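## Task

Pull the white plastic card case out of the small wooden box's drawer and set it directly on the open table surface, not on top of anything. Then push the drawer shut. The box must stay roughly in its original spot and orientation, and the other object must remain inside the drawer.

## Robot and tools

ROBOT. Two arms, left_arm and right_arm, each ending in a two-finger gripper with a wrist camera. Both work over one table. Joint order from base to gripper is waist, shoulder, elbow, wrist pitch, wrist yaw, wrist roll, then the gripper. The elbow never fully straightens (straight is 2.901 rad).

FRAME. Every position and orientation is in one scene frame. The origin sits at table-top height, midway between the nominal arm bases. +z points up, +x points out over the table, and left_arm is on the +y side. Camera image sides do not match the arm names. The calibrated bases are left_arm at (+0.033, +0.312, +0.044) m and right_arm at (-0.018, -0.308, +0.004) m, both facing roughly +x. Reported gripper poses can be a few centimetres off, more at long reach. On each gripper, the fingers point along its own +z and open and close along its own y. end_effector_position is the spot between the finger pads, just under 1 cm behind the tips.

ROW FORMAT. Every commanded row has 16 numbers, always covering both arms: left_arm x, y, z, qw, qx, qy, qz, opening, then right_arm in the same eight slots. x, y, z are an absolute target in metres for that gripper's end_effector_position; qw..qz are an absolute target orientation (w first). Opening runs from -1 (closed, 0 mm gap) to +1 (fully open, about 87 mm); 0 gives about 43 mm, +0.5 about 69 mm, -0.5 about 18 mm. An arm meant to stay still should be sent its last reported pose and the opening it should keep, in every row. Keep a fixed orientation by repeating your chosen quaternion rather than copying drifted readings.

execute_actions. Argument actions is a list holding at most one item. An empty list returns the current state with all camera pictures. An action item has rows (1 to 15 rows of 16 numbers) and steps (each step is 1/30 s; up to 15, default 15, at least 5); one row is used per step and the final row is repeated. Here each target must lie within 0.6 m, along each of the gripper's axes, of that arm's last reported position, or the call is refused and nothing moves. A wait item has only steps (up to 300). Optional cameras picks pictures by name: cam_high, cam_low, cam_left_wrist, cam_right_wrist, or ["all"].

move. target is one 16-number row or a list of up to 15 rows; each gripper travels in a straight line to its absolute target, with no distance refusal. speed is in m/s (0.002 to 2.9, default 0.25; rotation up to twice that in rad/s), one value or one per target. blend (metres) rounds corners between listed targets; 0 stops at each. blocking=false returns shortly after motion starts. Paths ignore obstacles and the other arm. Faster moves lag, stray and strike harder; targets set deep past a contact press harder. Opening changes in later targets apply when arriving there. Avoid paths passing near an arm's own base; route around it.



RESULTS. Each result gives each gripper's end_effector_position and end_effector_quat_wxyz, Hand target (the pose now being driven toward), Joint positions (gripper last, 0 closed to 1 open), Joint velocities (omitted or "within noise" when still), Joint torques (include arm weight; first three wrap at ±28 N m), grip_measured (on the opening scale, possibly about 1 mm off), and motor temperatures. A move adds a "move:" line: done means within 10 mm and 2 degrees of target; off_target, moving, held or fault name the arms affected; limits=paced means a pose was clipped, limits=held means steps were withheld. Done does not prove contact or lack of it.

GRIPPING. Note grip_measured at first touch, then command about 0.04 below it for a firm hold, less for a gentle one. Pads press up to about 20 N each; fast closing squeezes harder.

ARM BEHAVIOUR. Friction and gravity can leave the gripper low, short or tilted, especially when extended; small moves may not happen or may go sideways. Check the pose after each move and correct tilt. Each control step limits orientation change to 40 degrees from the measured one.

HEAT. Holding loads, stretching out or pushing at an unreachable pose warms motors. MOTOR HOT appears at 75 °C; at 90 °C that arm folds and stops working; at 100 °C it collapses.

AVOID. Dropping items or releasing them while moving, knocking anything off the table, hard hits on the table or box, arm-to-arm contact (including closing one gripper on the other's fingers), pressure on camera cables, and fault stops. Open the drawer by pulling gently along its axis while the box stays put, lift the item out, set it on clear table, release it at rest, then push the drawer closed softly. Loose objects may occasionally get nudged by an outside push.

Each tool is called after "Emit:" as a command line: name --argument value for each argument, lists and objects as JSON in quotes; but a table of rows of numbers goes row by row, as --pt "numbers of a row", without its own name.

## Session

Emit:
execute_actions --actions '[]'

Emit:
zoom_image --camera "cam_high" --region '[230, 120, 410, 310]'

Scene clock: 0.00 s.
left_arm: end_effector_position=(+0.3957, +0.3447, +0.0645) grip_measured=+1.000 end_effector_quat_wxyz=(+0.508, -0.083, +0.853, +0.090) | right_arm: end_effector_position=(+0.3522, -0.3487, +0.0525) grip_measured=+1.000 end_effector_quat_wxyz=(+0.566, +0.091, +0.816, -0.076)
Joint positions: left_arm=[-0.026 1.561 0.39 0.665 -0.267 -0.068 1] | right_arm=[0.013 1.515 0.345 0.807 0.214 0.057 1]
Joint velocities: within noise
Joint torques (N m): no reading
Motor temperatures (°C): left_arm=[25 31 31 27 24 26 23] | right_arm=[25 28 27 27 27 28 27]
Heat: left arm: 31 °C; right arm: 28 °C.
Hand target: left_arm +0.3973, +0.3446, +0.0669; +0.510, -0.084, +0.851, +0.089 | right_arm +0.3573, -0.3489, +0.0612; +0.578, +0.092, +0.807, -0.075
camera_calibration:
cam_left_wrist: T_world_to_cam=[[0.242405, -0.967143, -0.0766379, 0.240447], [-0.94776, -0.219182, -0.231757, 0.490265], [0.207344, 0.128813, -0.96975, 0.0807564], [0, 0, 0, 1]] pos_world=[0.389624, 0.329601, 0.210363]
cam_right_wrist: T_world_to_cam=[[-0.225962, -0.973285, 0.040707, -0.26374], [-0.922062, 0.200216, -0.331231, 0.431656], [0.314232, -0.11238, -0.942671, 0.0397447], [0, 0, 0, 1]] pos_world=[0.32593, -0.338653, 0.19118]

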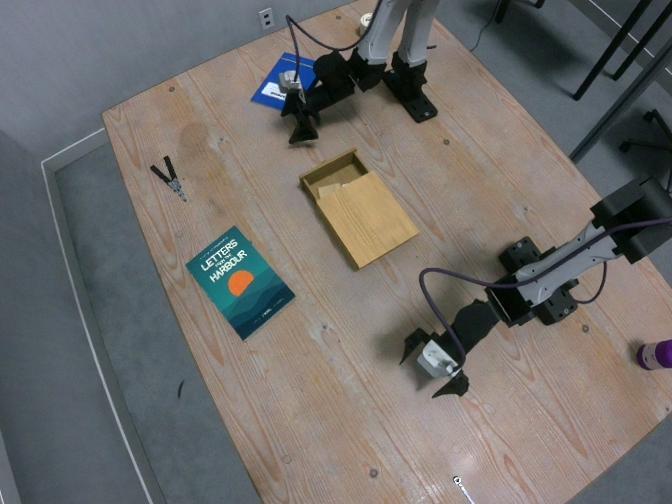

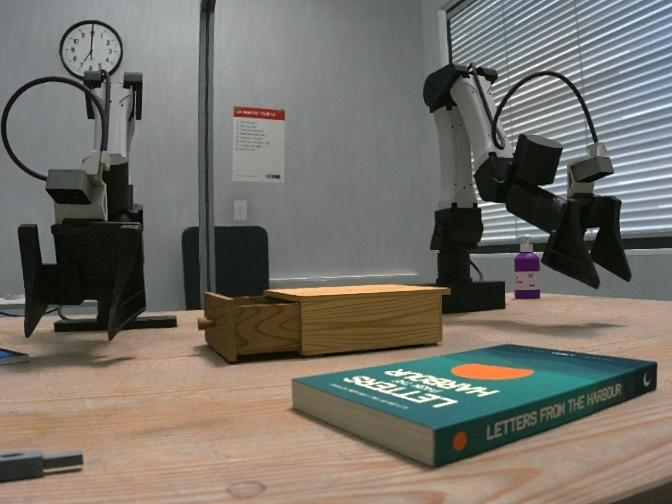

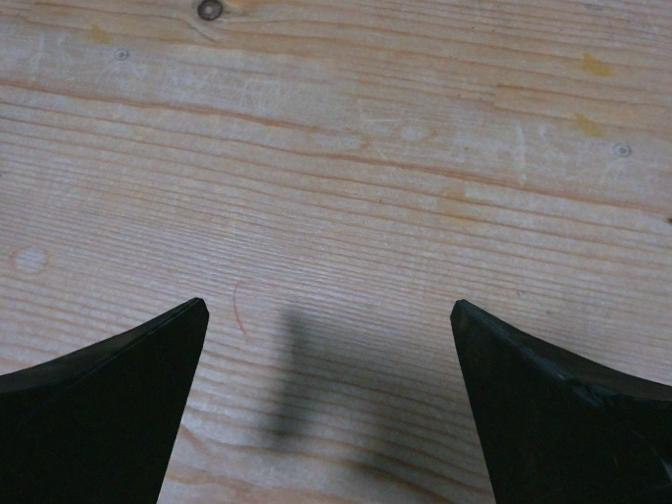

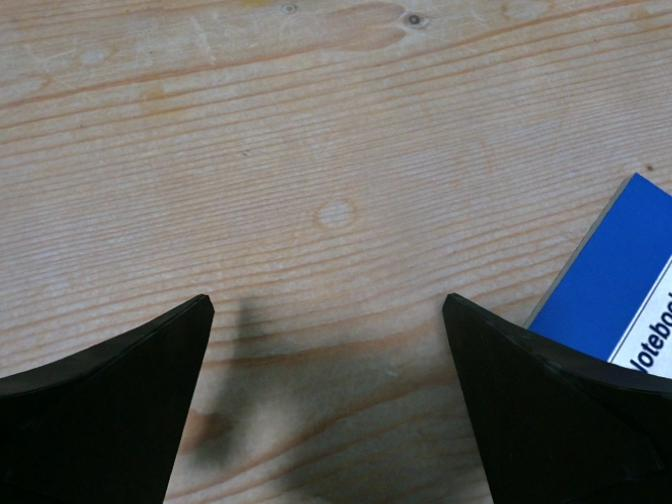

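Scaled by 2.653 from the camera's 672x504 image, which has a finer 960x720 frame.

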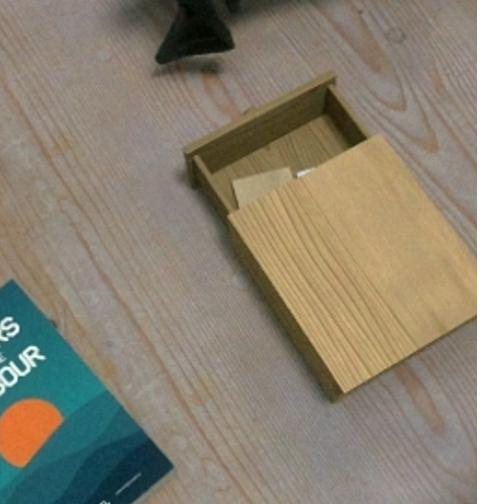

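Emit:
move --target '[0.3957,0.3447,0.0645,0.508,-0.083,0.853,0.09,1,0.3,-0.235,0.16,0.585,-0.3686,0.6385,0.3378,-1]' --cameras '["cam_right_wrist","cam_low"]' --speed 0.4

Emit:
zoom_image --camera "cam_right_wrist" --region '[140, 100, 480, 350]'

Scene clock: 3.00 s.
left_arm: end_effector_position=(+0.3957, +0.3447, +0.0645) grip_measured=+1.000 end_effector_quat_wxyz=(+0.508, -0.083, +0.853, +0.090) | right_arm: end_effector_position=(+0.2957, -0.2360, +0.1527) grip_measured=-0.973 end_effector_quat_wxyz=(+0.582, -0.354, +0.649, +0.339)
Joint positions: left_arm=[-0.026 1.561 0.39 0.665 -0.267 -0.068 1] | right_arm=[-0.291 1.332 0.529 0.404 -1.331 -0.36 0.013]
Joint torques (N m): left_arm=[-0.01 -4.83 5.59 2.25 -0.09 0.14] | right_arm=[0.75 -2.85 10.66 1.26 -0.37 -0.31]
Heat: left arm: 31 °C; right arm: 28 °C.
Hand target: left_arm +0.3956, +0.3447, +0.0644; +0.508, -0.083, +0.853, +0.090 | right_arm +0.2998, -0.2350, +0.1599; +0.586, -0.368, +0.638, +0.338
Off the commanded pose: left_arm 0.000 m, 0 deg | right_arm 0.009 m, 2 deg.
Kept back: nothing.
move: done
camera_calibration:
cam_right_wrist: T_world_to_cam=[[0.856805, -0.515585, -0.00758372, -0.375717], [-0.429255, -0.705038, -0.564501, 0.0664479], [0.285701, 0.486923, -0.825397, 0.296613], [0, 0, 0, 1]] pos_world=[0.265697, -0.291293, 0.279484]
Images, in order (width x height): cam_low 672x504, cam_right_wrist 672x504.

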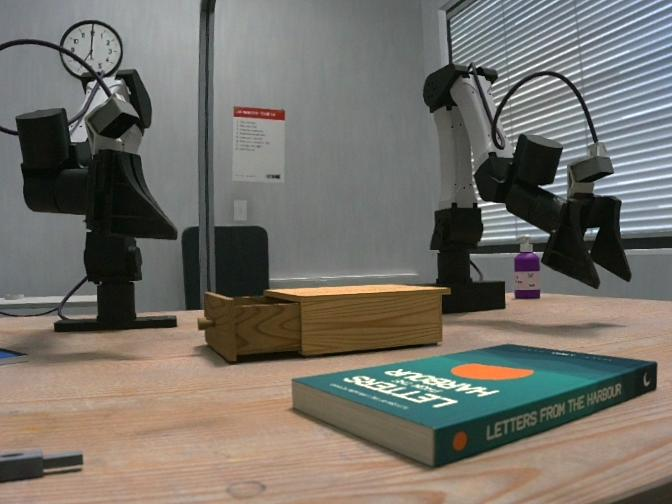

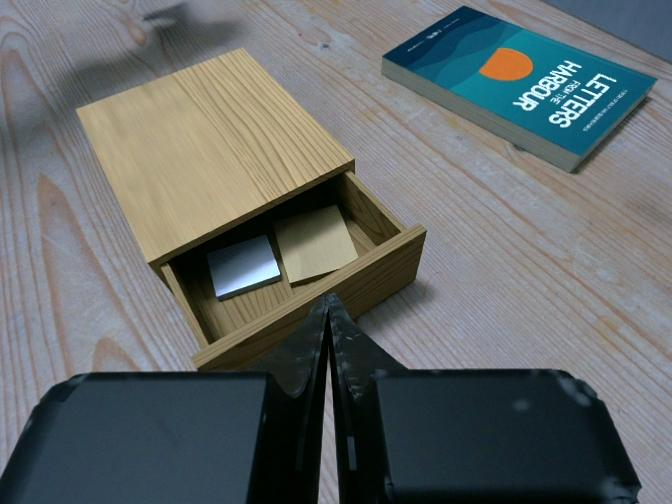

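Scaled by 1.482 from the camera's 672x504 image, which has a finer 960x720 frame.

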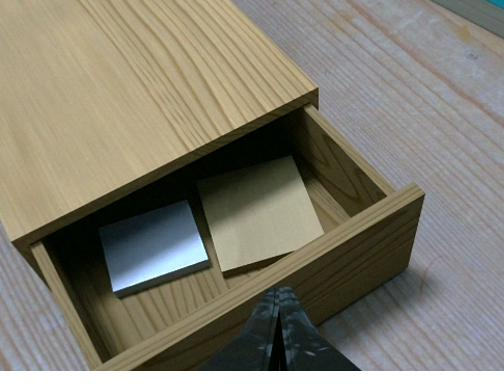

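Emit:
move --target '[0.3957,0.3447,0.0645,0.508,-0.083,0.853,0.09,1,0.308,-0.225,0.12,0.2713,-0.5721,0.7455,0.2082,-0.2]' --cameras '["all"]' --speed 0.3

Scene clock: 6.30 s.
left_arm: end_effector_position=(+0.3957, +0.3447, +0.0645) grip_measured=+1.000 end_effector_quat_wxyz=(+0.508, -0.083, +0.853, +0.090) | right_arm: end_effector_position=(+0.3018, -0.2258, +0.1165) grip_measured=-0.200 end_effector_quat_wxyz=(+0.270, -0.565, +0.750, +0.213)
Joint positions: left_arm=[-0.026 1.561 0.39 0.665 -0.267 -0.068 1] | right_arm=[0.039 1.624 1.26 -0.987 -0.672 -1.204 0.4]
Joint torques (N m): left_arm=[0.05 -4.85 5.59 2.25 -0.08 0.13] | right_arm=[0.69 -4.51 10.78 0.45 -0.37 -0.29]
Heat: left arm: 32 °C; right arm: 28 °C.
Hand target: left_arm +0.3956, +0.3447, +0.0644; +0.508, -0.083, +0.853, +0.090 | right_arm +0.3079, -0.2250, +0.1200; +0.272, -0.572, +0.746, +0.208
Off the commanded pose: left_arm 0.000 m, 0 deg | right_arm 0.007 m, 1 deg.
Kept back: nothing.
move: done
camera_calibration:
cam_left_wrist: T_world_to_cam=[[0.242405, -0.967143, -0.0766379, 0.240447], [-0.94776, -0.219182, -0.231757, 0.490265], [0.207344, 0.128813, -0.96975, 0.0807564], [0, 0, 0, 1]] pos_world=[0.389624, 0.329601, 0.210363]
cam_right_wrist: T_world_to_cam=[[0.966778, -0.255605, -0.0025483, -0.350986], [-0.251182, -0.951802, 0.176012, -0.139961], [-0.047415, -0.169524, -0.984385, 0.230811], [0, 0, 0, 1]] pos_world=[0.315114, -0.183801, 0.250947]

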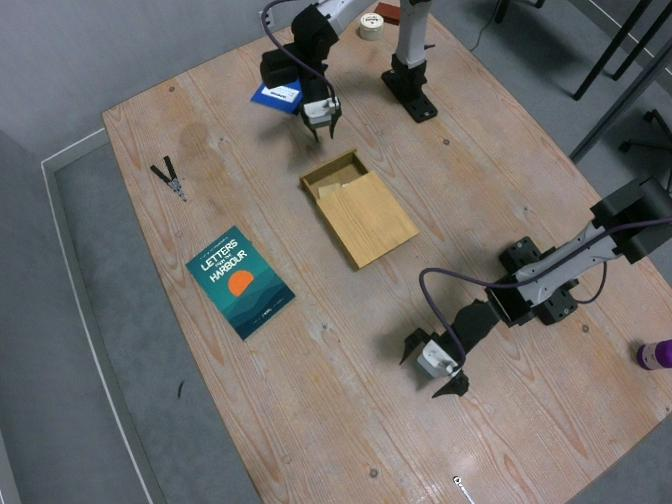

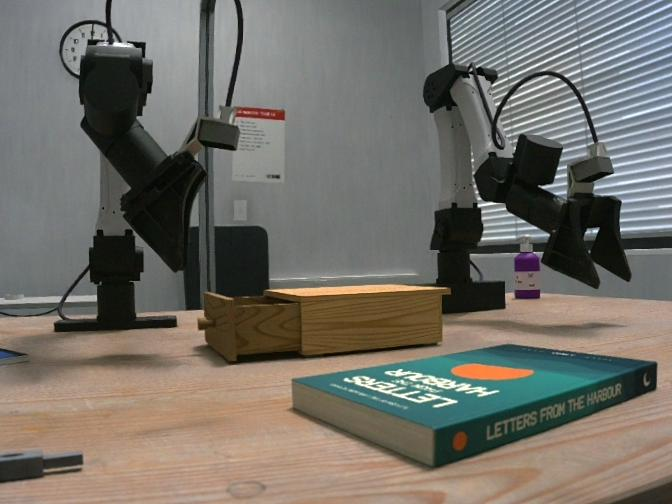

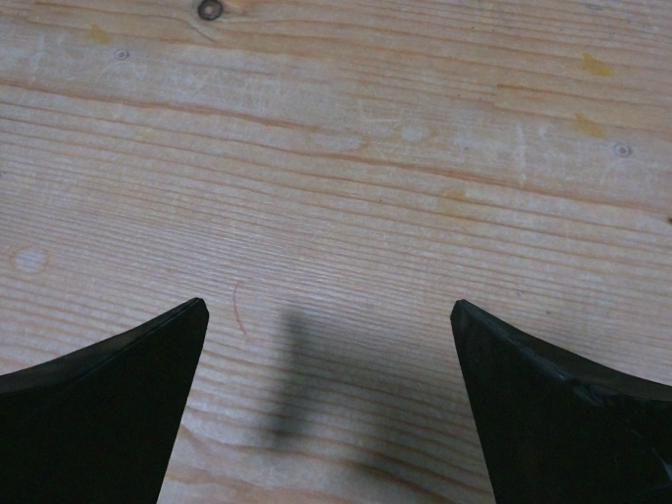

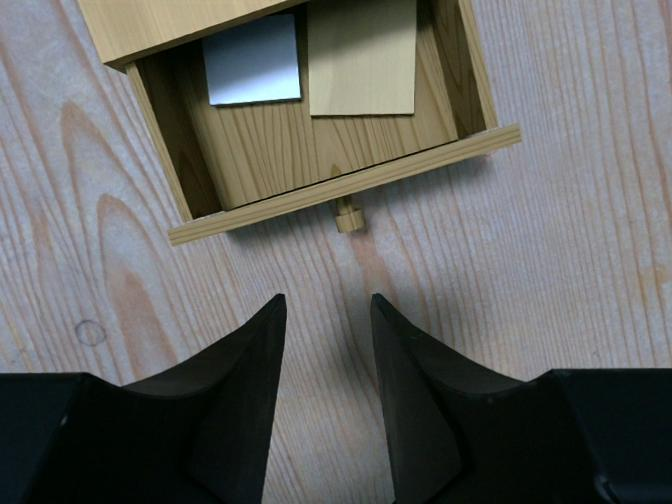

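Emit:
move --pt "0.3957 0.3447 0.0645 0.508 -0.083 0.853 0.09 1 0.321 -0.209 0.095 0.2713 -0.5721 0.7455 0.2082 -0.2" --pt "0.3957 0.3447 0.0645 0.508 -0.083 0.853 0.09 1 0.322 -0.207 0.045 0.2713 -0.5721 0.7455 0.2082 -0.2" --cameras '["cam_low","cam_right_wrist"]' --speed '[0.15,0.08]'

Emit:
zoom_image --camera "cam_low" --region '[100, 200, 400, 400]'

Scene clock: 8.80 s.
left_arm: end_effector_position=(+0.3957, +0.3447, +0.0645) grip_measured=+1.000 end_effector_quat_wxyz=(+0.508, -0.083, +0.853, +0.090) | right_arm: end_effector_position=(+0.3202, -0.2098, +0.0498) grip_measured=-0.200 end_effector_quat_wxyz=(+0.272, -0.572, +0.746, +0.208)
Joint positions: left_arm=[-0.026 1.561 0.39 0.665 -0.267 -0.068 1] | right_arm=[0.091 1.742 1.117 -0.682 -0.656 -1.157 0.4]
Joint torques (N m): left_arm=[-0.01 -4.88 5.56 2.25 -0.07 0.14] | right_arm=[0.99 -5.29 7.02 0.77 -0.35 -0.03]
Heat: left arm: 32 °C; right arm: 28 °C.
Hand target: left_arm +0.3956, +0.3447, +0.0644; +0.508, -0.083, +0.853, +0.090 | right_arm +0.3219, -0.2071, +0.0451; +0.271, -0.572, +0.746, +0.208
Off the commanded pose: left_arm 0.000 m, 0 deg | right_arm 0.006 m, 0 deg.
Kept back: nothing.
move: done
camera_calibration:
cam_right_wrist: T_world_to_cam=[[0.969736, -0.243798, 0.0131814, -0.364154], [-0.242181, -0.953646, 0.178625, -0.111744], [-0.0309781, -0.176412, -0.983829, 0.162091], [0, 0, 0, 1]] pos_world=[0.331092, -0.16675, 0.18423]
Images, in order (width x height): cam_low 672x504, cam_right_wrist 672x504.

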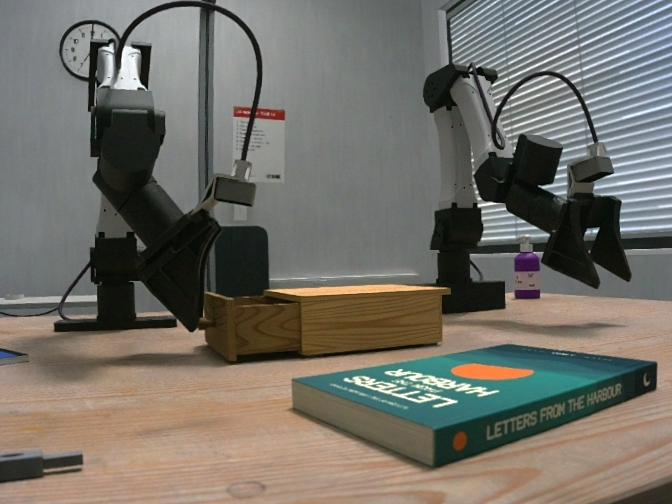

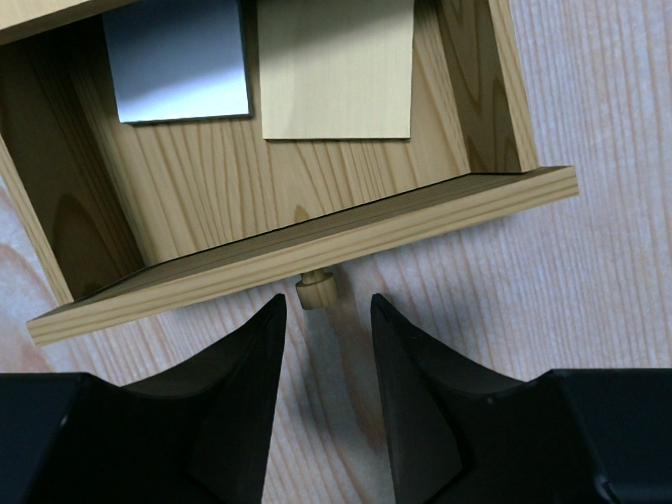

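Scaled by 1.680 from the camera's 672x504 image, which has a finer 960x720 frame.

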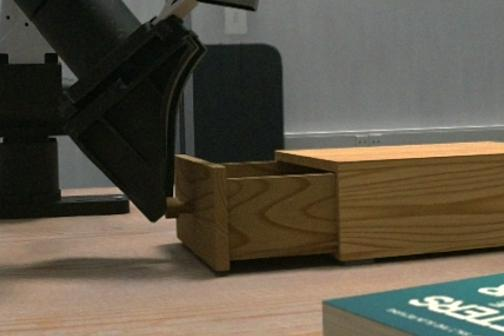

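Emit:
move --pt "0.3957 0.3447 0.0645 0.508 -0.083 0.853 0.09 1 0.318 -0.200 0.042 0.2713 -0.5721 0.7455 0.2082 -0.2" --pt "0.3957 0.3447 0.0645 0.508 -0.083 0.853 0.09 1 0.318 -0.200 0.042 0.2713 -0.5721 0.7455 0.2082 -0.85" --cameras '["cam_low","cam_right_wrist"]' --speed '[0.06,0.08]'

Emit:
zoom_image --camera "cam_right_wrist" --region '[200, 200, 460, 400]'

Scene clock: 10.23 s.
left_arm: end_effector_position=(+0.3957, +0.3447, +0.0645) grip_measured=+1.000 end_effector_quat_wxyz=(+0.508, -0.083, +0.853, +0.090) | right_arm: end_effector_position=(+0.3164, -0.2023, +0.0438) grip_measured=-0.557 end_effector_quat_wxyz=(+0.269, -0.572, +0.746, +0.210)
Joint positions: left_arm=[-0.026 1.561 0.39 0.665 -0.267 -0.068 1] | right_arm=[0.116 1.742 1.091 -0.648 -0.649 -1.131 0.221]
Joint torques (N m): left_arm=[-0.02 -4.82 5.55 2.24 -0.09 0.13] | right_arm=[0.8 -6.11 6.75 0.84 -0.38 -0.02]
Heat: left arm: 32 °C; right arm: 28 °C.
Hand target: left_arm +0.3956, +0.3447, +0.0644; +0.508, -0.083, +0.853, +0.090 | right_arm +0.3180, -0.2000, +0.0420; +0.271, -0.572, +0.746, +0.208
Off the commanded pose: left_arm 0.000 m, 0 deg | right_arm 0.003 m, 0 deg.
Kept back: nothing.
move: done
camera_calibration:
cam_right_wrist: T_world_to_cam=[[0.970529, -0.240896, 0.00656079, -0.357887], [-0.238056, -0.954141, 0.181504, -0.105983], [-0.0374638, -0.177717, -0.983368, 0.159108], [0, 0, 0, 1]] pos_world=[0.32807, -0.15906, 0.178046]
Images, in order (width x height): cam_low 672x504, cam_right_wrist 672x504.

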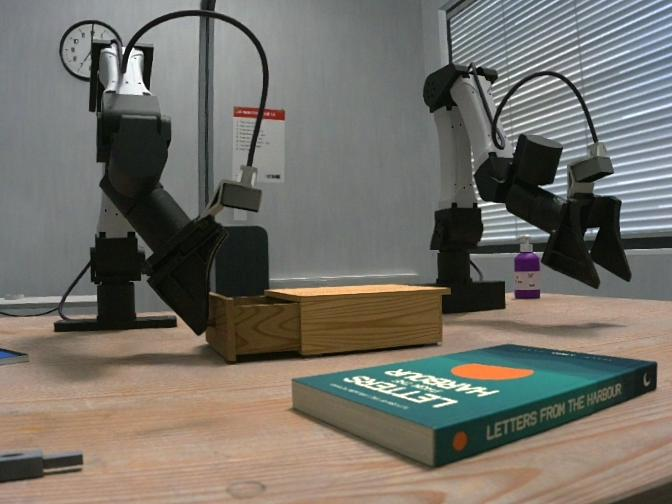

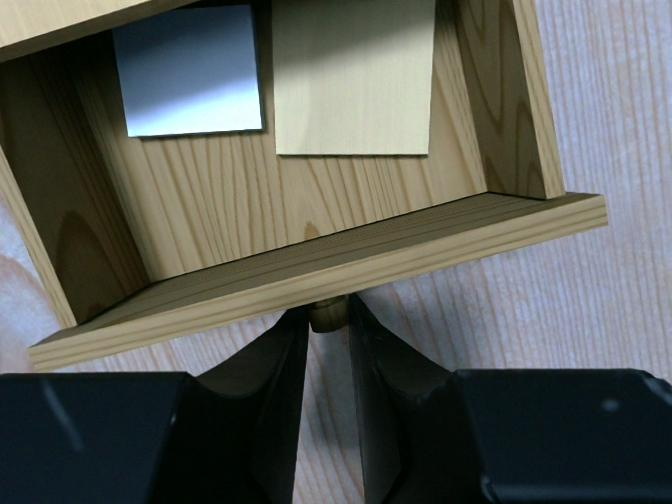

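Scaled by 1.938 from the camera's 672x504 image, which has a finer 960x720 frame.

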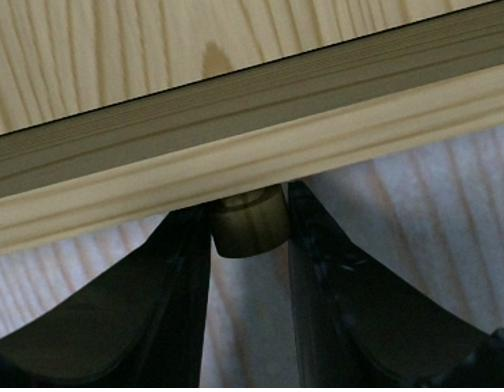

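Emit:
move --target '[0.3957,0.3447,0.0645,0.508,-0.083,0.853,0.09,1,0.320,-0.240,0.043,0.2713,-0.5721,0.7455,0.2082,-0.85]' --cameras '["cam_low","cam_right_wrist","cam_high"]' --speed 0.05

Scene clock: 11.53 s.
left_arm: end_effector_position=(+0.3957, +0.3447, +0.0645) grip_measured=+1.000 end_effector_quat_wxyz=(+0.508, -0.083, +0.853, +0.090) | right_arm: end_effector_position=(+0.3153, -0.2342, +0.0432) grip_measured=-0.557 end_effector_quat_wxyz=(+0.274, -0.571, +0.744, +0.211)
Joint positions: left_arm=[-0.026 1.561 0.39 0.665 -0.267 -0.068 1] | right_arm=[0.01 1.749 1.098 -0.72 -0.684 -1.258 0.221]
Joint torques (N m): left_arm=[-0.01 -4.83 5.52 2.25 -0.08 0.14] | right_arm=[-1.2 -4.98 9.7 0.28 -0.32 -0.28]
Heat: left arm: 32 °C; right arm: 28 °C.
Hand target: left_arm +0.3956, +0.3447, +0.0644; +0.508, -0.083, +0.853, +0.090 | right_arm +0.3199, -0.2400, +0.0431; +0.272, -0.572, +0.745, +0.208
Off the commanded pose: left_arm 0.000 m, 0 deg | right_arm 0.007 m, 1 deg.
Kept back: nothing.
move: done
camera_calibration:
cam_right_wrist: T_world_to_cam=[[0.970272, -0.24177, 0.0109511, -0.364848], [-0.240067, -0.955729, 0.170145, -0.135809], [-0.0306697, -0.167716, -0.985358, 0.153154], [0, 0, 0, 1]] pos_world=[0.326096, -0.19232, 0.178014]
Images, in order (width x height): cam_high 672x504, cam_low 672x504, cam_right_wrist 672x504.

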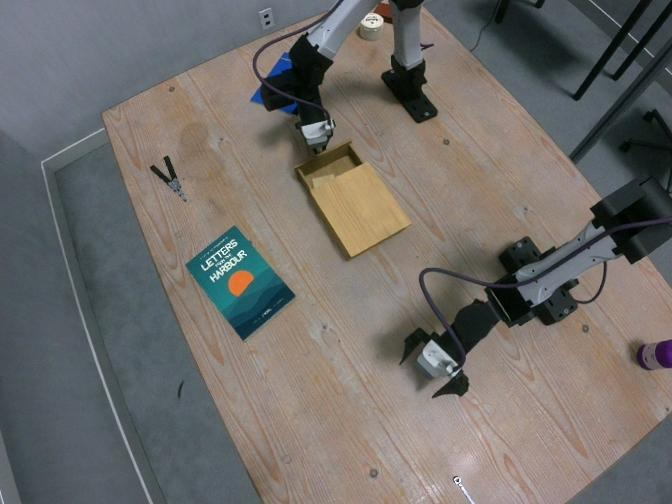

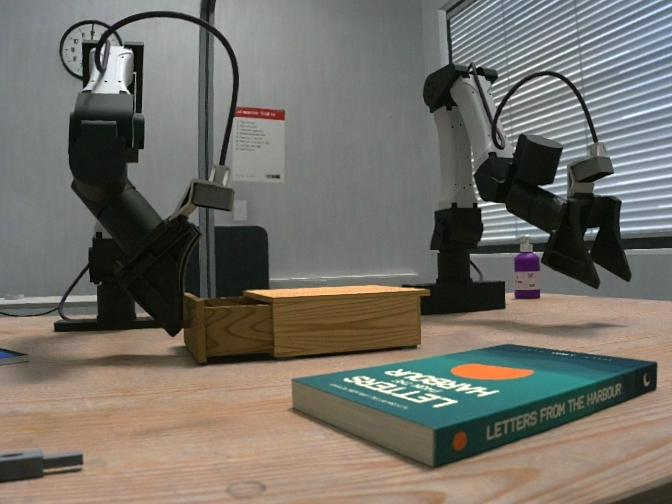

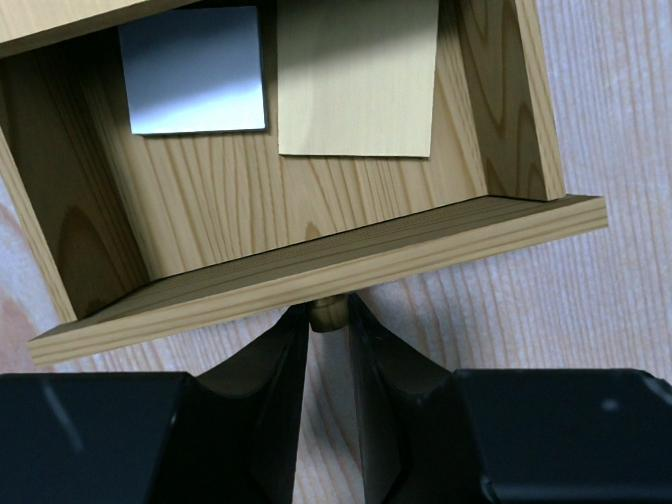

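Emit:
zoom_image --camera "cam_high" --region '[270, 120, 430, 280]'

Scaled by 3.150 from the camera's 672x504 image, which has a finer 960x720 frame.

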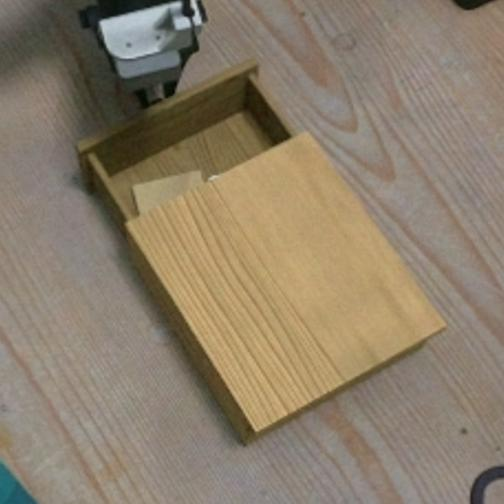

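Emit:
move --pt "0.37 0.25 0.13 0.508 -0.083 0.853 0.09 -1 0.3155 -0.2345 0.0432 0.2713 -0.5721 0.7455 0.2082 -0.65" --pt "0.305 0.03 0.12 0.1977 0.3971 0.8919 -0.088 -1 0.3155 -0.2345 0.0432 0.2713 -0.5721 0.7455 0.2082 -0.65" --pt "0.305 0.015 0.085 0.1977 0.3971 0.8919 -0.088 -1 0.3155 -0.2345 0.0432 0.2713 -0.5721 0.7455 0.2082 -0.65" --cameras '["all"]' --speed '[0.3,0.3,0.1]' --blend '[0.03,0,0]'

Scene clock: 17.60 s.
left_arm: end_effector_position=(+0.3069, +0.0168, +0.0909) grip_measured=-0.993 end_effector_quat_wxyz=(+0.201, +0.398, +0.891, -0.086) | right_arm: end_effector_position=(+0.3152, -0.2342, +0.0432) grip_measured=-0.558 end_effector_quat_wxyz=(+0.274, -0.572, +0.743, +0.212)
Joint positions: left_arm=[-0.822 1.853 1.303 -0.58 -0.001 0.015 0.004] | right_arm=[0.01 1.75 1.098 -0.721 -0.684 -1.262 0.221]
Joint torques (N m): left_arm=[-0.27 -7.76 6.12 1.62 0.05 0.05] | right_arm=[0.49 -6.35 7.38 0.5 -0.3 -0.05]
Heat: left arm: 33 °C; right arm: 29 °C.
Hand target: left_arm +0.3049, +0.0151, +0.0851; +0.198, +0.397, +0.892, -0.088 | right_arm +0.3155, -0.2345, +0.0432; +0.271, -0.572, +0.745, +0.208
Off the commanded pose: left_arm 0.006 m, 1 deg | right_arm 0.000 m, 1 deg.
Kept back: nothing.
move: done; blend cut to 0 m at target 1
camera_calibration:
cam_left_wrist: T_world_to_cam=[[-0.741757, -0.670366, -0.0201382, 0.238741], [-0.621465, 0.675739, 0.396432, 0.168065], [-0.252146, 0.306571, -0.917843, 0.300206], [0, 0, 0, 1]] pos_world=[0.35723, -0.045558, 0.213724]
cam_right_wrist: T_world_to_cam=[[0.970976, -0.238884, 0.0118018, -0.364271], [-0.237367, -0.956403, 0.17015, -0.136806], [-0.0293589, -0.168013, -0.985347, 0.152572], [0, 0, 0, 1]] pos_world=[0.325705, -0.192226, 0.177913]

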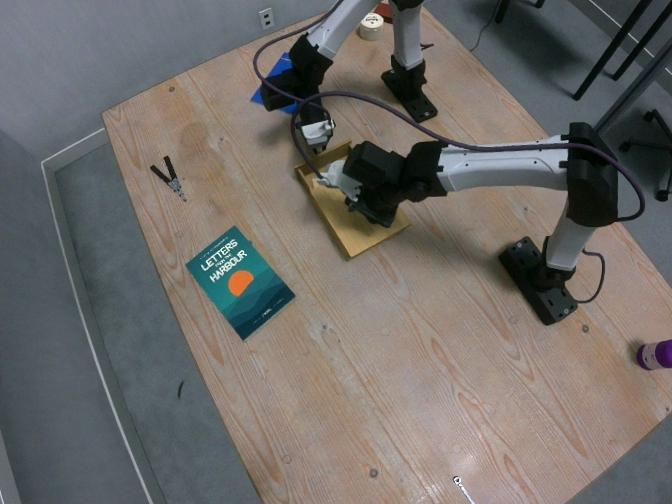

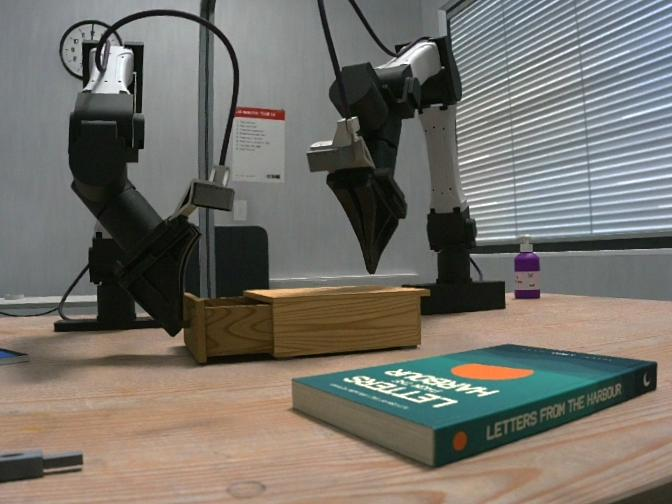

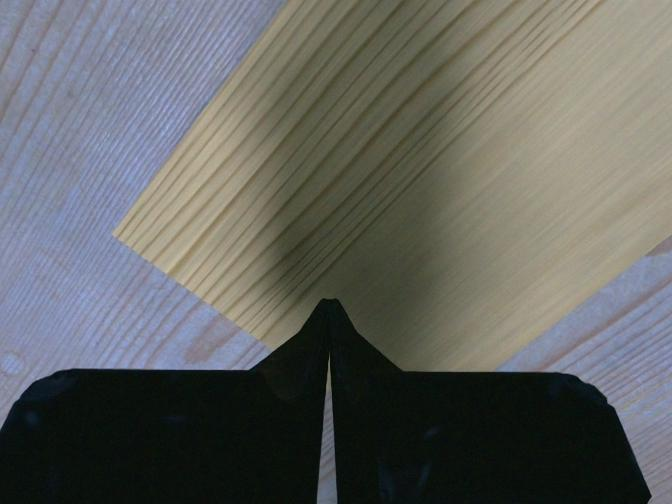

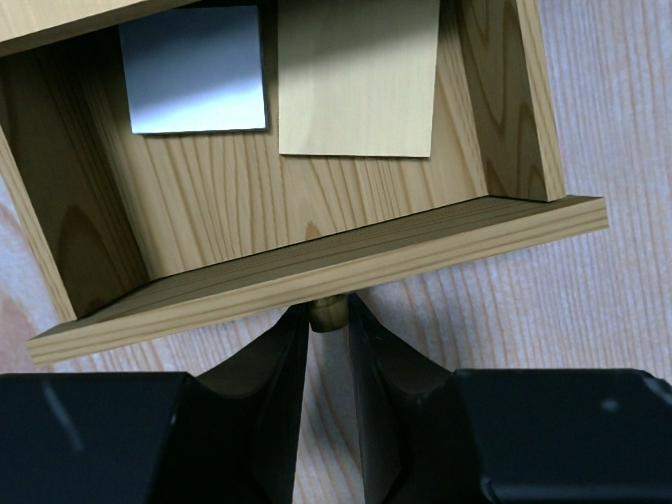

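Emit:
move --pt "0.307 0.015 0.035 0.1977 0.3971 0.8919 -0.088 -1 0.3155 -0.2345 0.0432 0.2713 -0.5721 0.7455 0.2082 -0.75" --pt "0.307 0.025 0.015 0.1977 0.3971 0.8919 -0.088 -1 0.318 -0.285 0.044 0.2713 -0.5721 0.7455 0.2082 -0.85" --cameras '["all"]' --speed 0.06

Scene clock: 20.80 s.
left_arm: end_effector_position=(+0.3281, -0.0099, +0.0691) grip_measured=-0.993 end_effector_quat_wxyz=(+0.275, +0.390, +0.869, -0.131) | right_arm: end_effector_position=(+0.3096, -0.2730, +0.0427) grip_measured=-0.564 end_effector_quat_wxyz=(+0.274, -0.571, +0.741, +0.224)
Joint positions: left_arm=[-0.816 1.879 1.177 -0.249 0.028 0.015 0.003] | right_arm=[-0.125 1.789 1.145 -0.863 -0.721 -1.445 0.218]
Joint torques (N m): left_arm=[1.13 -3.56 2.04 1.08 -0.1 0.29] | right_arm=[-1.81 -5.41 10.18 0.18 -0.17 -0.29]
Heat: left arm: 33 °C; right arm: 29 °C.
Hand target: left_arm +0.3050, +0.0258, +0.0209; +0.198, +0.398, +0.892, -0.089 | right_arm +0.3176, -0.2849, +0.0441; +0.271, -0.572, +0.746, +0.208
Off the commanded pose: left_arm 0.068 m, 11 deg | right_arm 0.015 m, 2 deg.
Kept back: nothing.
move: off_target (left_arm, right_arm); target 2's new opening was sent with right_arm's hand 0.015 m and 2 deg from that target
camera_calibration:
cam_left_wrist: T_world_to_cam=[[-0.746738, -0.665114, 0.00232021, 0.236361], [-0.647214, 0.727436, 0.227927, 0.228474], [-0.153285, 0.1687, -0.973675, 0.263842], [0, 0, 0, 1]] pos_world=[0.364814, -0.0535033, 0.204272]
cam_right_wrist: T_world_to_cam=[[0.972913, -0.231055, -0.00736249, -0.365701], [-0.227172, -0.961491, 0.154686, -0.179026], [-0.0428201, -0.148824, -0.987936, 0.154975], [0, 0, 0, 1]] pos_world=[0.321761, -0.233565, 0.178106]

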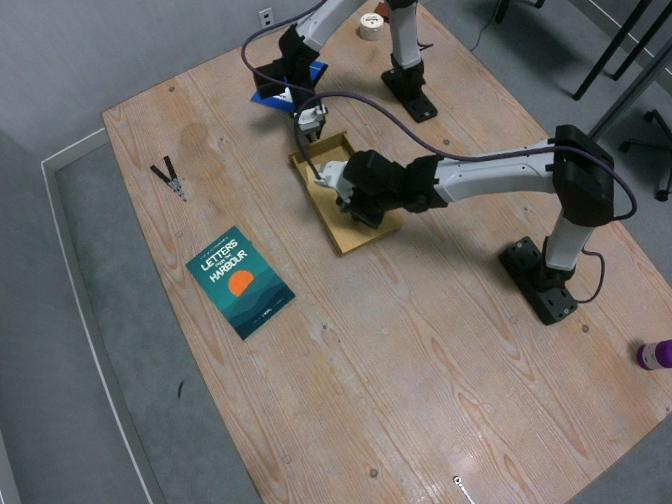

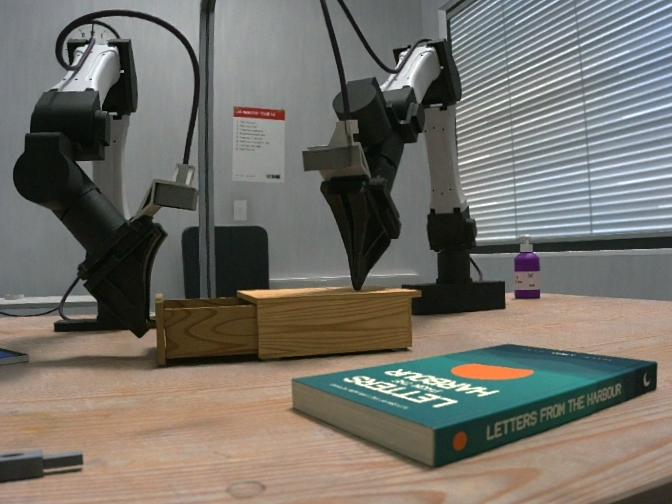

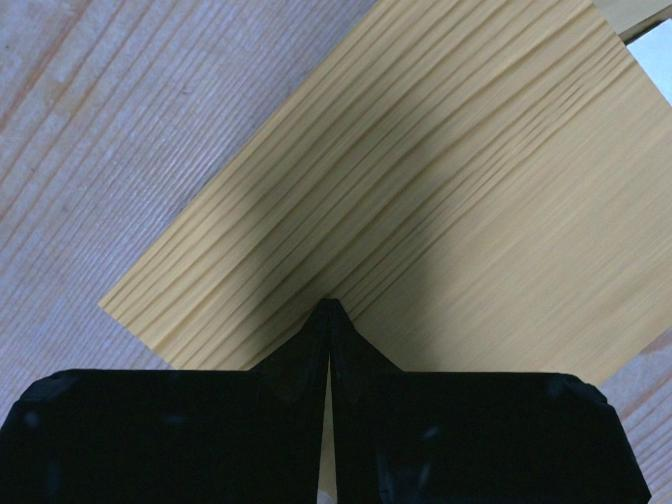

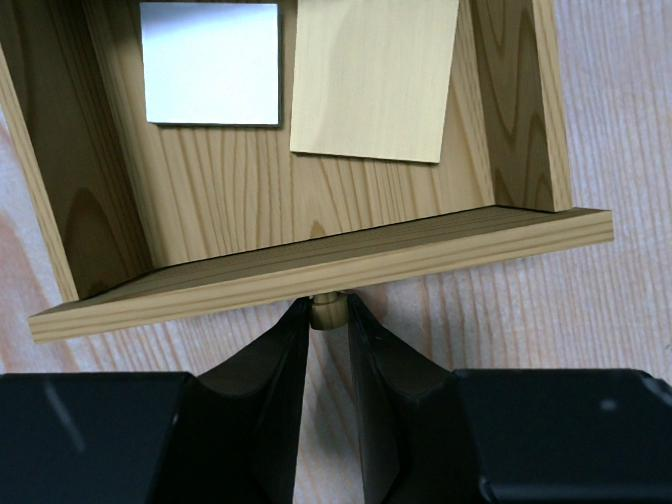

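Emit:
move --target '[0.307,0.025,0.015,0.1977,0.3971,0.8919,-0.088,-1,0.320,-0.313,0.044,0.2713,-0.5721,0.7455,0.2082,-0.85]' --cameras '["all"]' --speed 0.06

Scene clock: 21.83 s.
left_arm: end_effector_position=(+0.3281, -0.0099, +0.0692) grip_measured=-0.993 end_effector_quat_wxyz=(+0.276, +0.390, +0.869, -0.132) | right_arm: end_effector_position=(+0.3084, -0.3016, +0.0419) grip_measured=-0.564 end_effector_quat_wxyz=(+0.268, -0.568, +0.744, +0.227)
Joint positions: left_arm=[-0.816 1.878 1.175 -0.247 0.028 0.015 0.003] | right_arm=[-0.212 1.835 1.202 -0.96 -0.717 -1.554 0.218]
Joint torques (N m): left_arm=[1.1 -3.49 2.25 1.06 -0.11 0.29] | right_arm=[-1.48 -5.59 10.47 0.15 -0.24 -0.23]
Heat: left arm: 33 °C; right arm: 29 °C.
Hand target: left_arm +0.3049, +0.0258, +0.0208; +0.198, +0.398, +0.892, -0.089 | right_arm +0.3195, -0.3130, +0.0443; +0.271, -0.572, +0.746, +0.208
Off the commanded pose: left_arm 0.068 m, 11 deg | right_arm 0.016 m, 2 deg.
Kept back: nothing.
move: off_target (left_arm, right_arm)
camera_calibration:
cam_left_wrist: T_world_to_cam=[[-0.746727, -0.665126, 0.00229926, 0.236277], [-0.647464, 0.727681, 0.226429, 0.228635], [-0.152277, 0.167592, -0.974025, 0.263634], [0, 0, 0, 1]] pos_world=[0.364613, -0.0534021, 0.204473]
cam_right_wrist: T_world_to_cam=[[0.971769, -0.235005, -0.0209099, -0.371449], [-0.228736, -0.960141, 0.160651, -0.206155], [-0.0578303, -0.151333, -0.98679, 0.153719], [0, 0, 0, 1]] pos_world=[0.322697, -0.261967, 0.17704]

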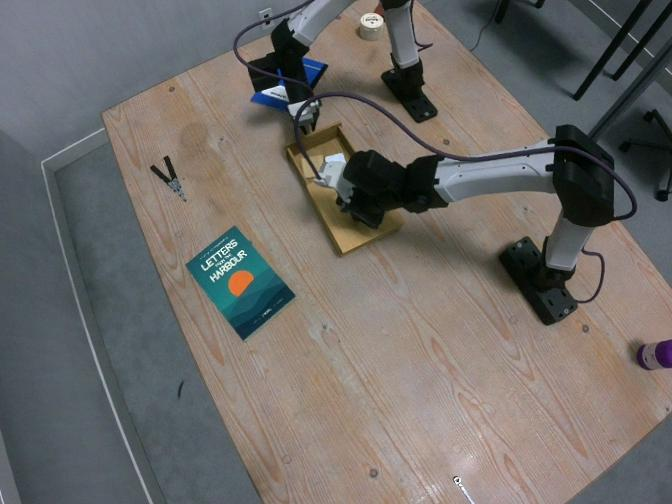

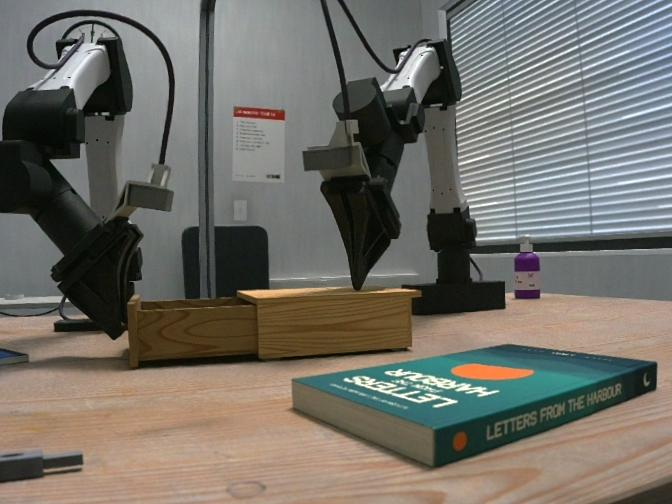

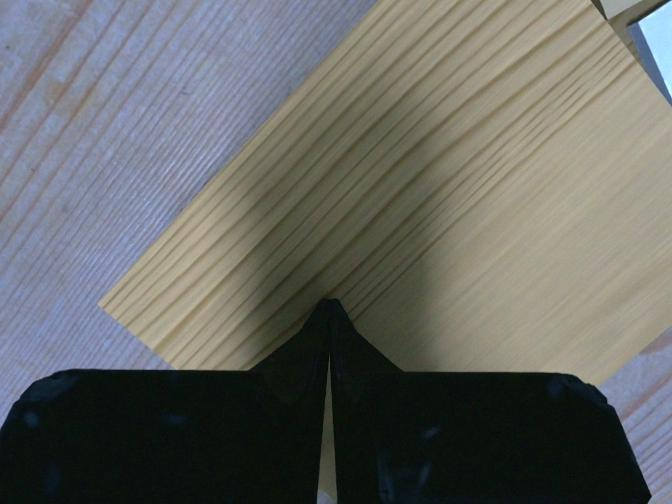

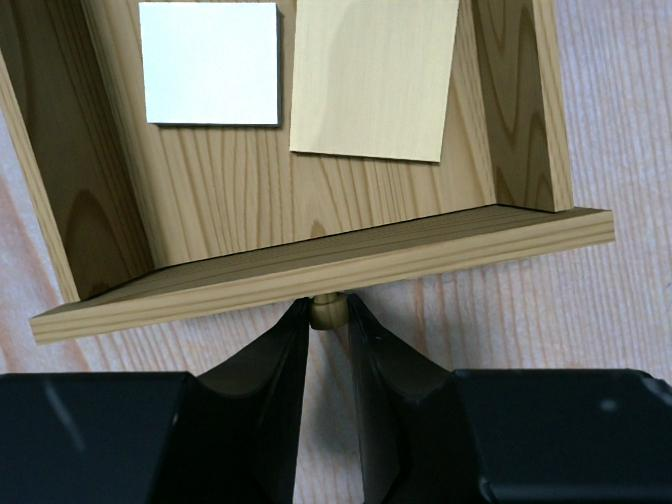

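Emit:
move --pt "0.328 -0.0099 0.0691 0.275 0.39 0.869 -0.131 -1 0.3085 -0.3016 0.042 0.268 -0.568 0.744 0.227 -0.1" --pt "0.325 0.02 0.11 0.1977 0.3971 0.8919 -0.088 -1 0.307 -0.325 0.055 0.268 -0.568 0.744 0.227 -0.1" --pt "0.33 0.18 0.14 0.1977 0.3971 0.8919 -0.088 -1 0.30 -0.33 0.14 0.2713 -0.5721 0.7455 0.2082 -0.1" --pt "0.35 0.24 0.12 0.1977 0.3971 0.8919 -0.088 -1 0.285 -0.22 0.12 0.2586 -0.0337 0.9653 0.009 0.2" --cameras '["all"]' --speed '[0.1,0.1,0.25,0.3]' --blend '[0,0.0,0.02,0]'

Scene clock: 28.80 s.
left_arm: end_effector_position=(+0.3515, +0.2413, +0.1266) grip_measured=-0.993 end_effector_quat_wxyz=(+0.202, +0.395, +0.893, -0.079) | right_arm: end_effector_position=(+0.2788, -0.2224, +0.1157) grip_measured=+0.200 end_effector_quat_wxyz=(+0.253, -0.037, +0.967, +0.012)
Joint positions: left_arm=[-0.154 1.576 1.14 -0.774 0.252 0.629 0.003] | right_arm=[0.345 1.395 1.063 -0.738 0.112 0.209 0.6]
Joint torques (N m): left_arm=[0.43 -5.23 5.74 1.44 0.34 0.24] | right_arm=[0.7 -3.28 11.06 1.07 0.17 -0.02]
Heat: left arm: 34 °C; right arm: 30 °C.
Hand target: left_arm +0.3499, +0.2400, +0.1201; +0.198, +0.397, +0.892, -0.088 | right_arm +0.2849, -0.2200, +0.1201; +0.259, -0.034, +0.965, +0.009
Off the commanded pose: left_arm 0.007 m, 1 deg | right_arm 0.008 m, 1 deg.
Kept back: nothing.
move: done
camera_calibration:
cam_left_wrist: T_world_to_cam=[[-0.734752, -0.677609, -0.0313843, 0.423768], [-0.630253, 0.664831, 0.400974, 0.0349973], [-0.250838, 0.314397, -0.915552, 0.272769], [0, 0, 0, 1]] pos_world=[0.401843, 0.178124, 0.249001]
cam_right_wrist: T_world_to_cam=[[0.0967077, -0.9953, 0.00505903, -0.250621], [-0.929459, -0.0884898, 0.358155, 0.217711], [-0.356024, -0.0393385, -0.933648, 0.338601], [0, 0, 0, 1]] pos_world=[0.347141, -0.216858, 0.239428]

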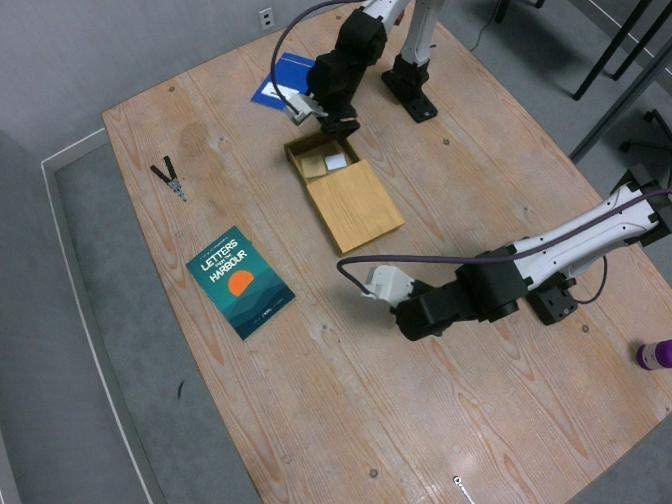

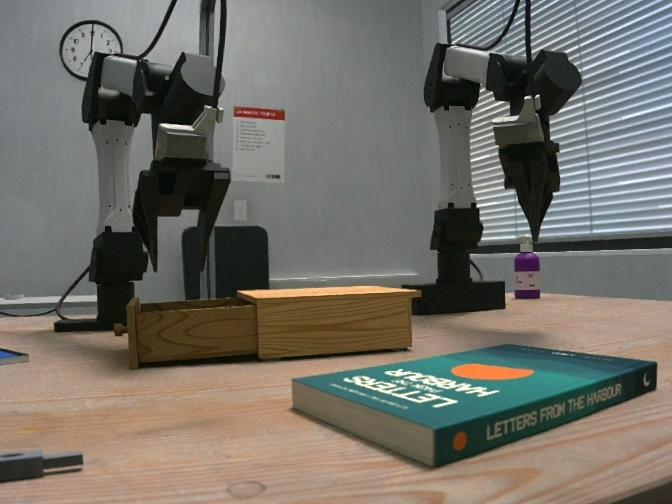

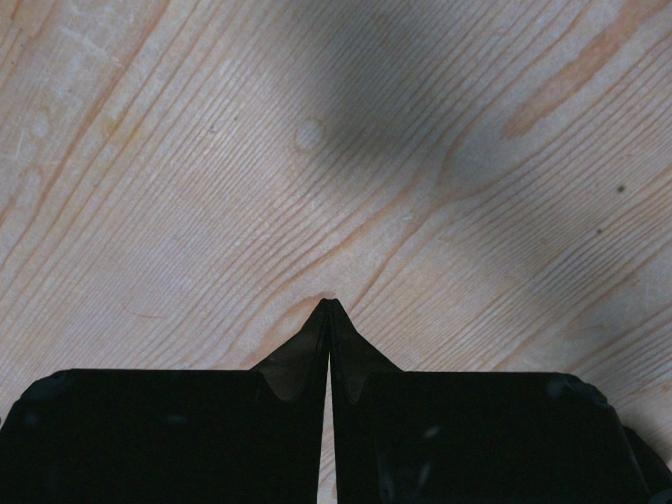

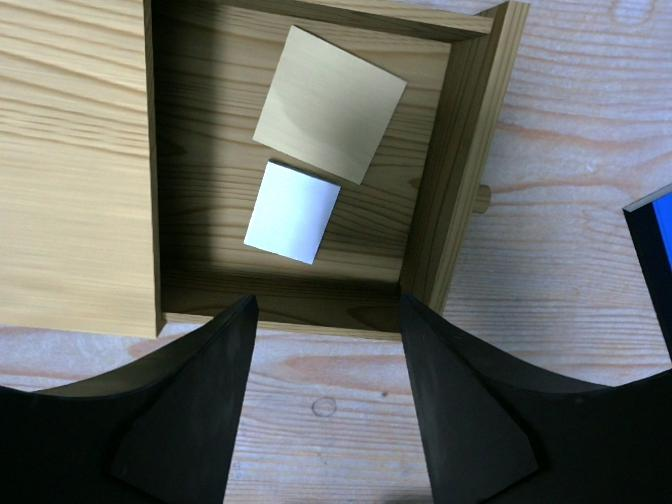

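Emit:
move --pt "0.35 0.24 0.12 0.1977 0.3971 0.8919 -0.088 -1 0.292 -0.1985 0.085 0.2569 0.1177 0.9587 -0.0315 0.12" --pt "0.35 0.24 0.12 0.1977 0.3971 0.8919 -0.088 -1 0.292 -0.1985 0.05 0.2569 0.1177 0.9587 -0.0315 0.12" --cameras '["cam_right_wrist","cam_low"]' --speed '[0.15,0.08]'

Scene clock: 31.83 s.
left_arm: end_effector_position=(+0.3515, +0.2413, +0.1266) grip_measured=-0.993 end_effector_quat_wxyz=(+0.202, +0.395, +0.893, -0.079) | right_arm: end_effector_position=(+0.2877, -0.2003, +0.0529) grip_measured=+0.120 end_effector_quat_wxyz=(+0.249, +0.114, +0.961, -0.029)
Joint positions: left_arm=[-0.154 1.576 1.14 -0.774 0.252 0.629 0.003] | right_arm=[0.46 1.563 0.972 -0.567 0.305 0.602 0.56]
Joint torques (N m): left_arm=[0.43 -5.22 5.74 1.45 0.35 0.22] | right_arm=[0.84 -4.19 7.3 1.12 0.36 -0.02]
Heat: left arm: 34 °C; right arm: 30 °C.
Hand target: left_arm +0.3499, +0.2400, +0.1201; +0.198, +0.397, +0.892, -0.088 | right_arm +0.2918, -0.1985, +0.0501; +0.257, +0.118, +0.959, -0.031
Off the commanded pose: left_arm 0.007 m, 1 deg | right_arm 0.005 m, 1 deg.
Kept back: nothing.
move: done
camera_calibration:
cam_right_wrist: T_world_to_cam=[[-0.215157, -0.976543, 0.00842784, -0.135892], [-0.909482, 0.203511, 0.362526, 0.302986], [-0.355738, 0.0703351, -0.931935, 0.30585], [0, 0, 0, 1]] pos_world=[0.355125, -0.215877, 0.176337]
Images, in order (width x height): cam_low 672x504, cam_right_wrist 672x504.

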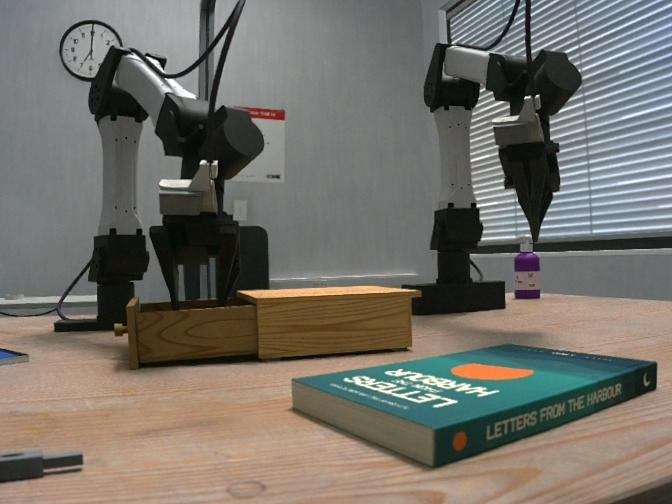

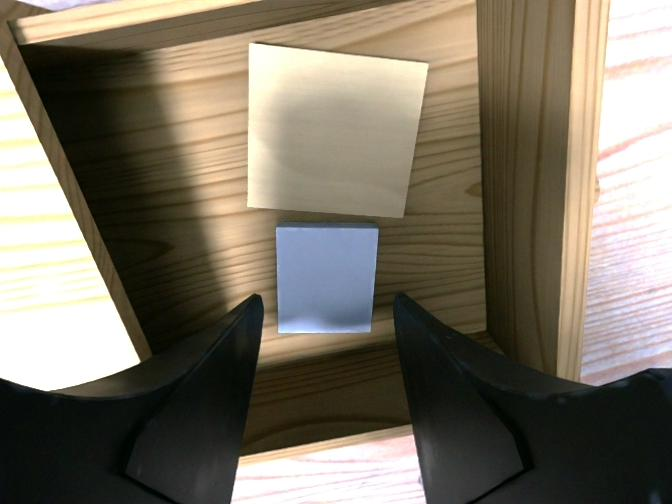

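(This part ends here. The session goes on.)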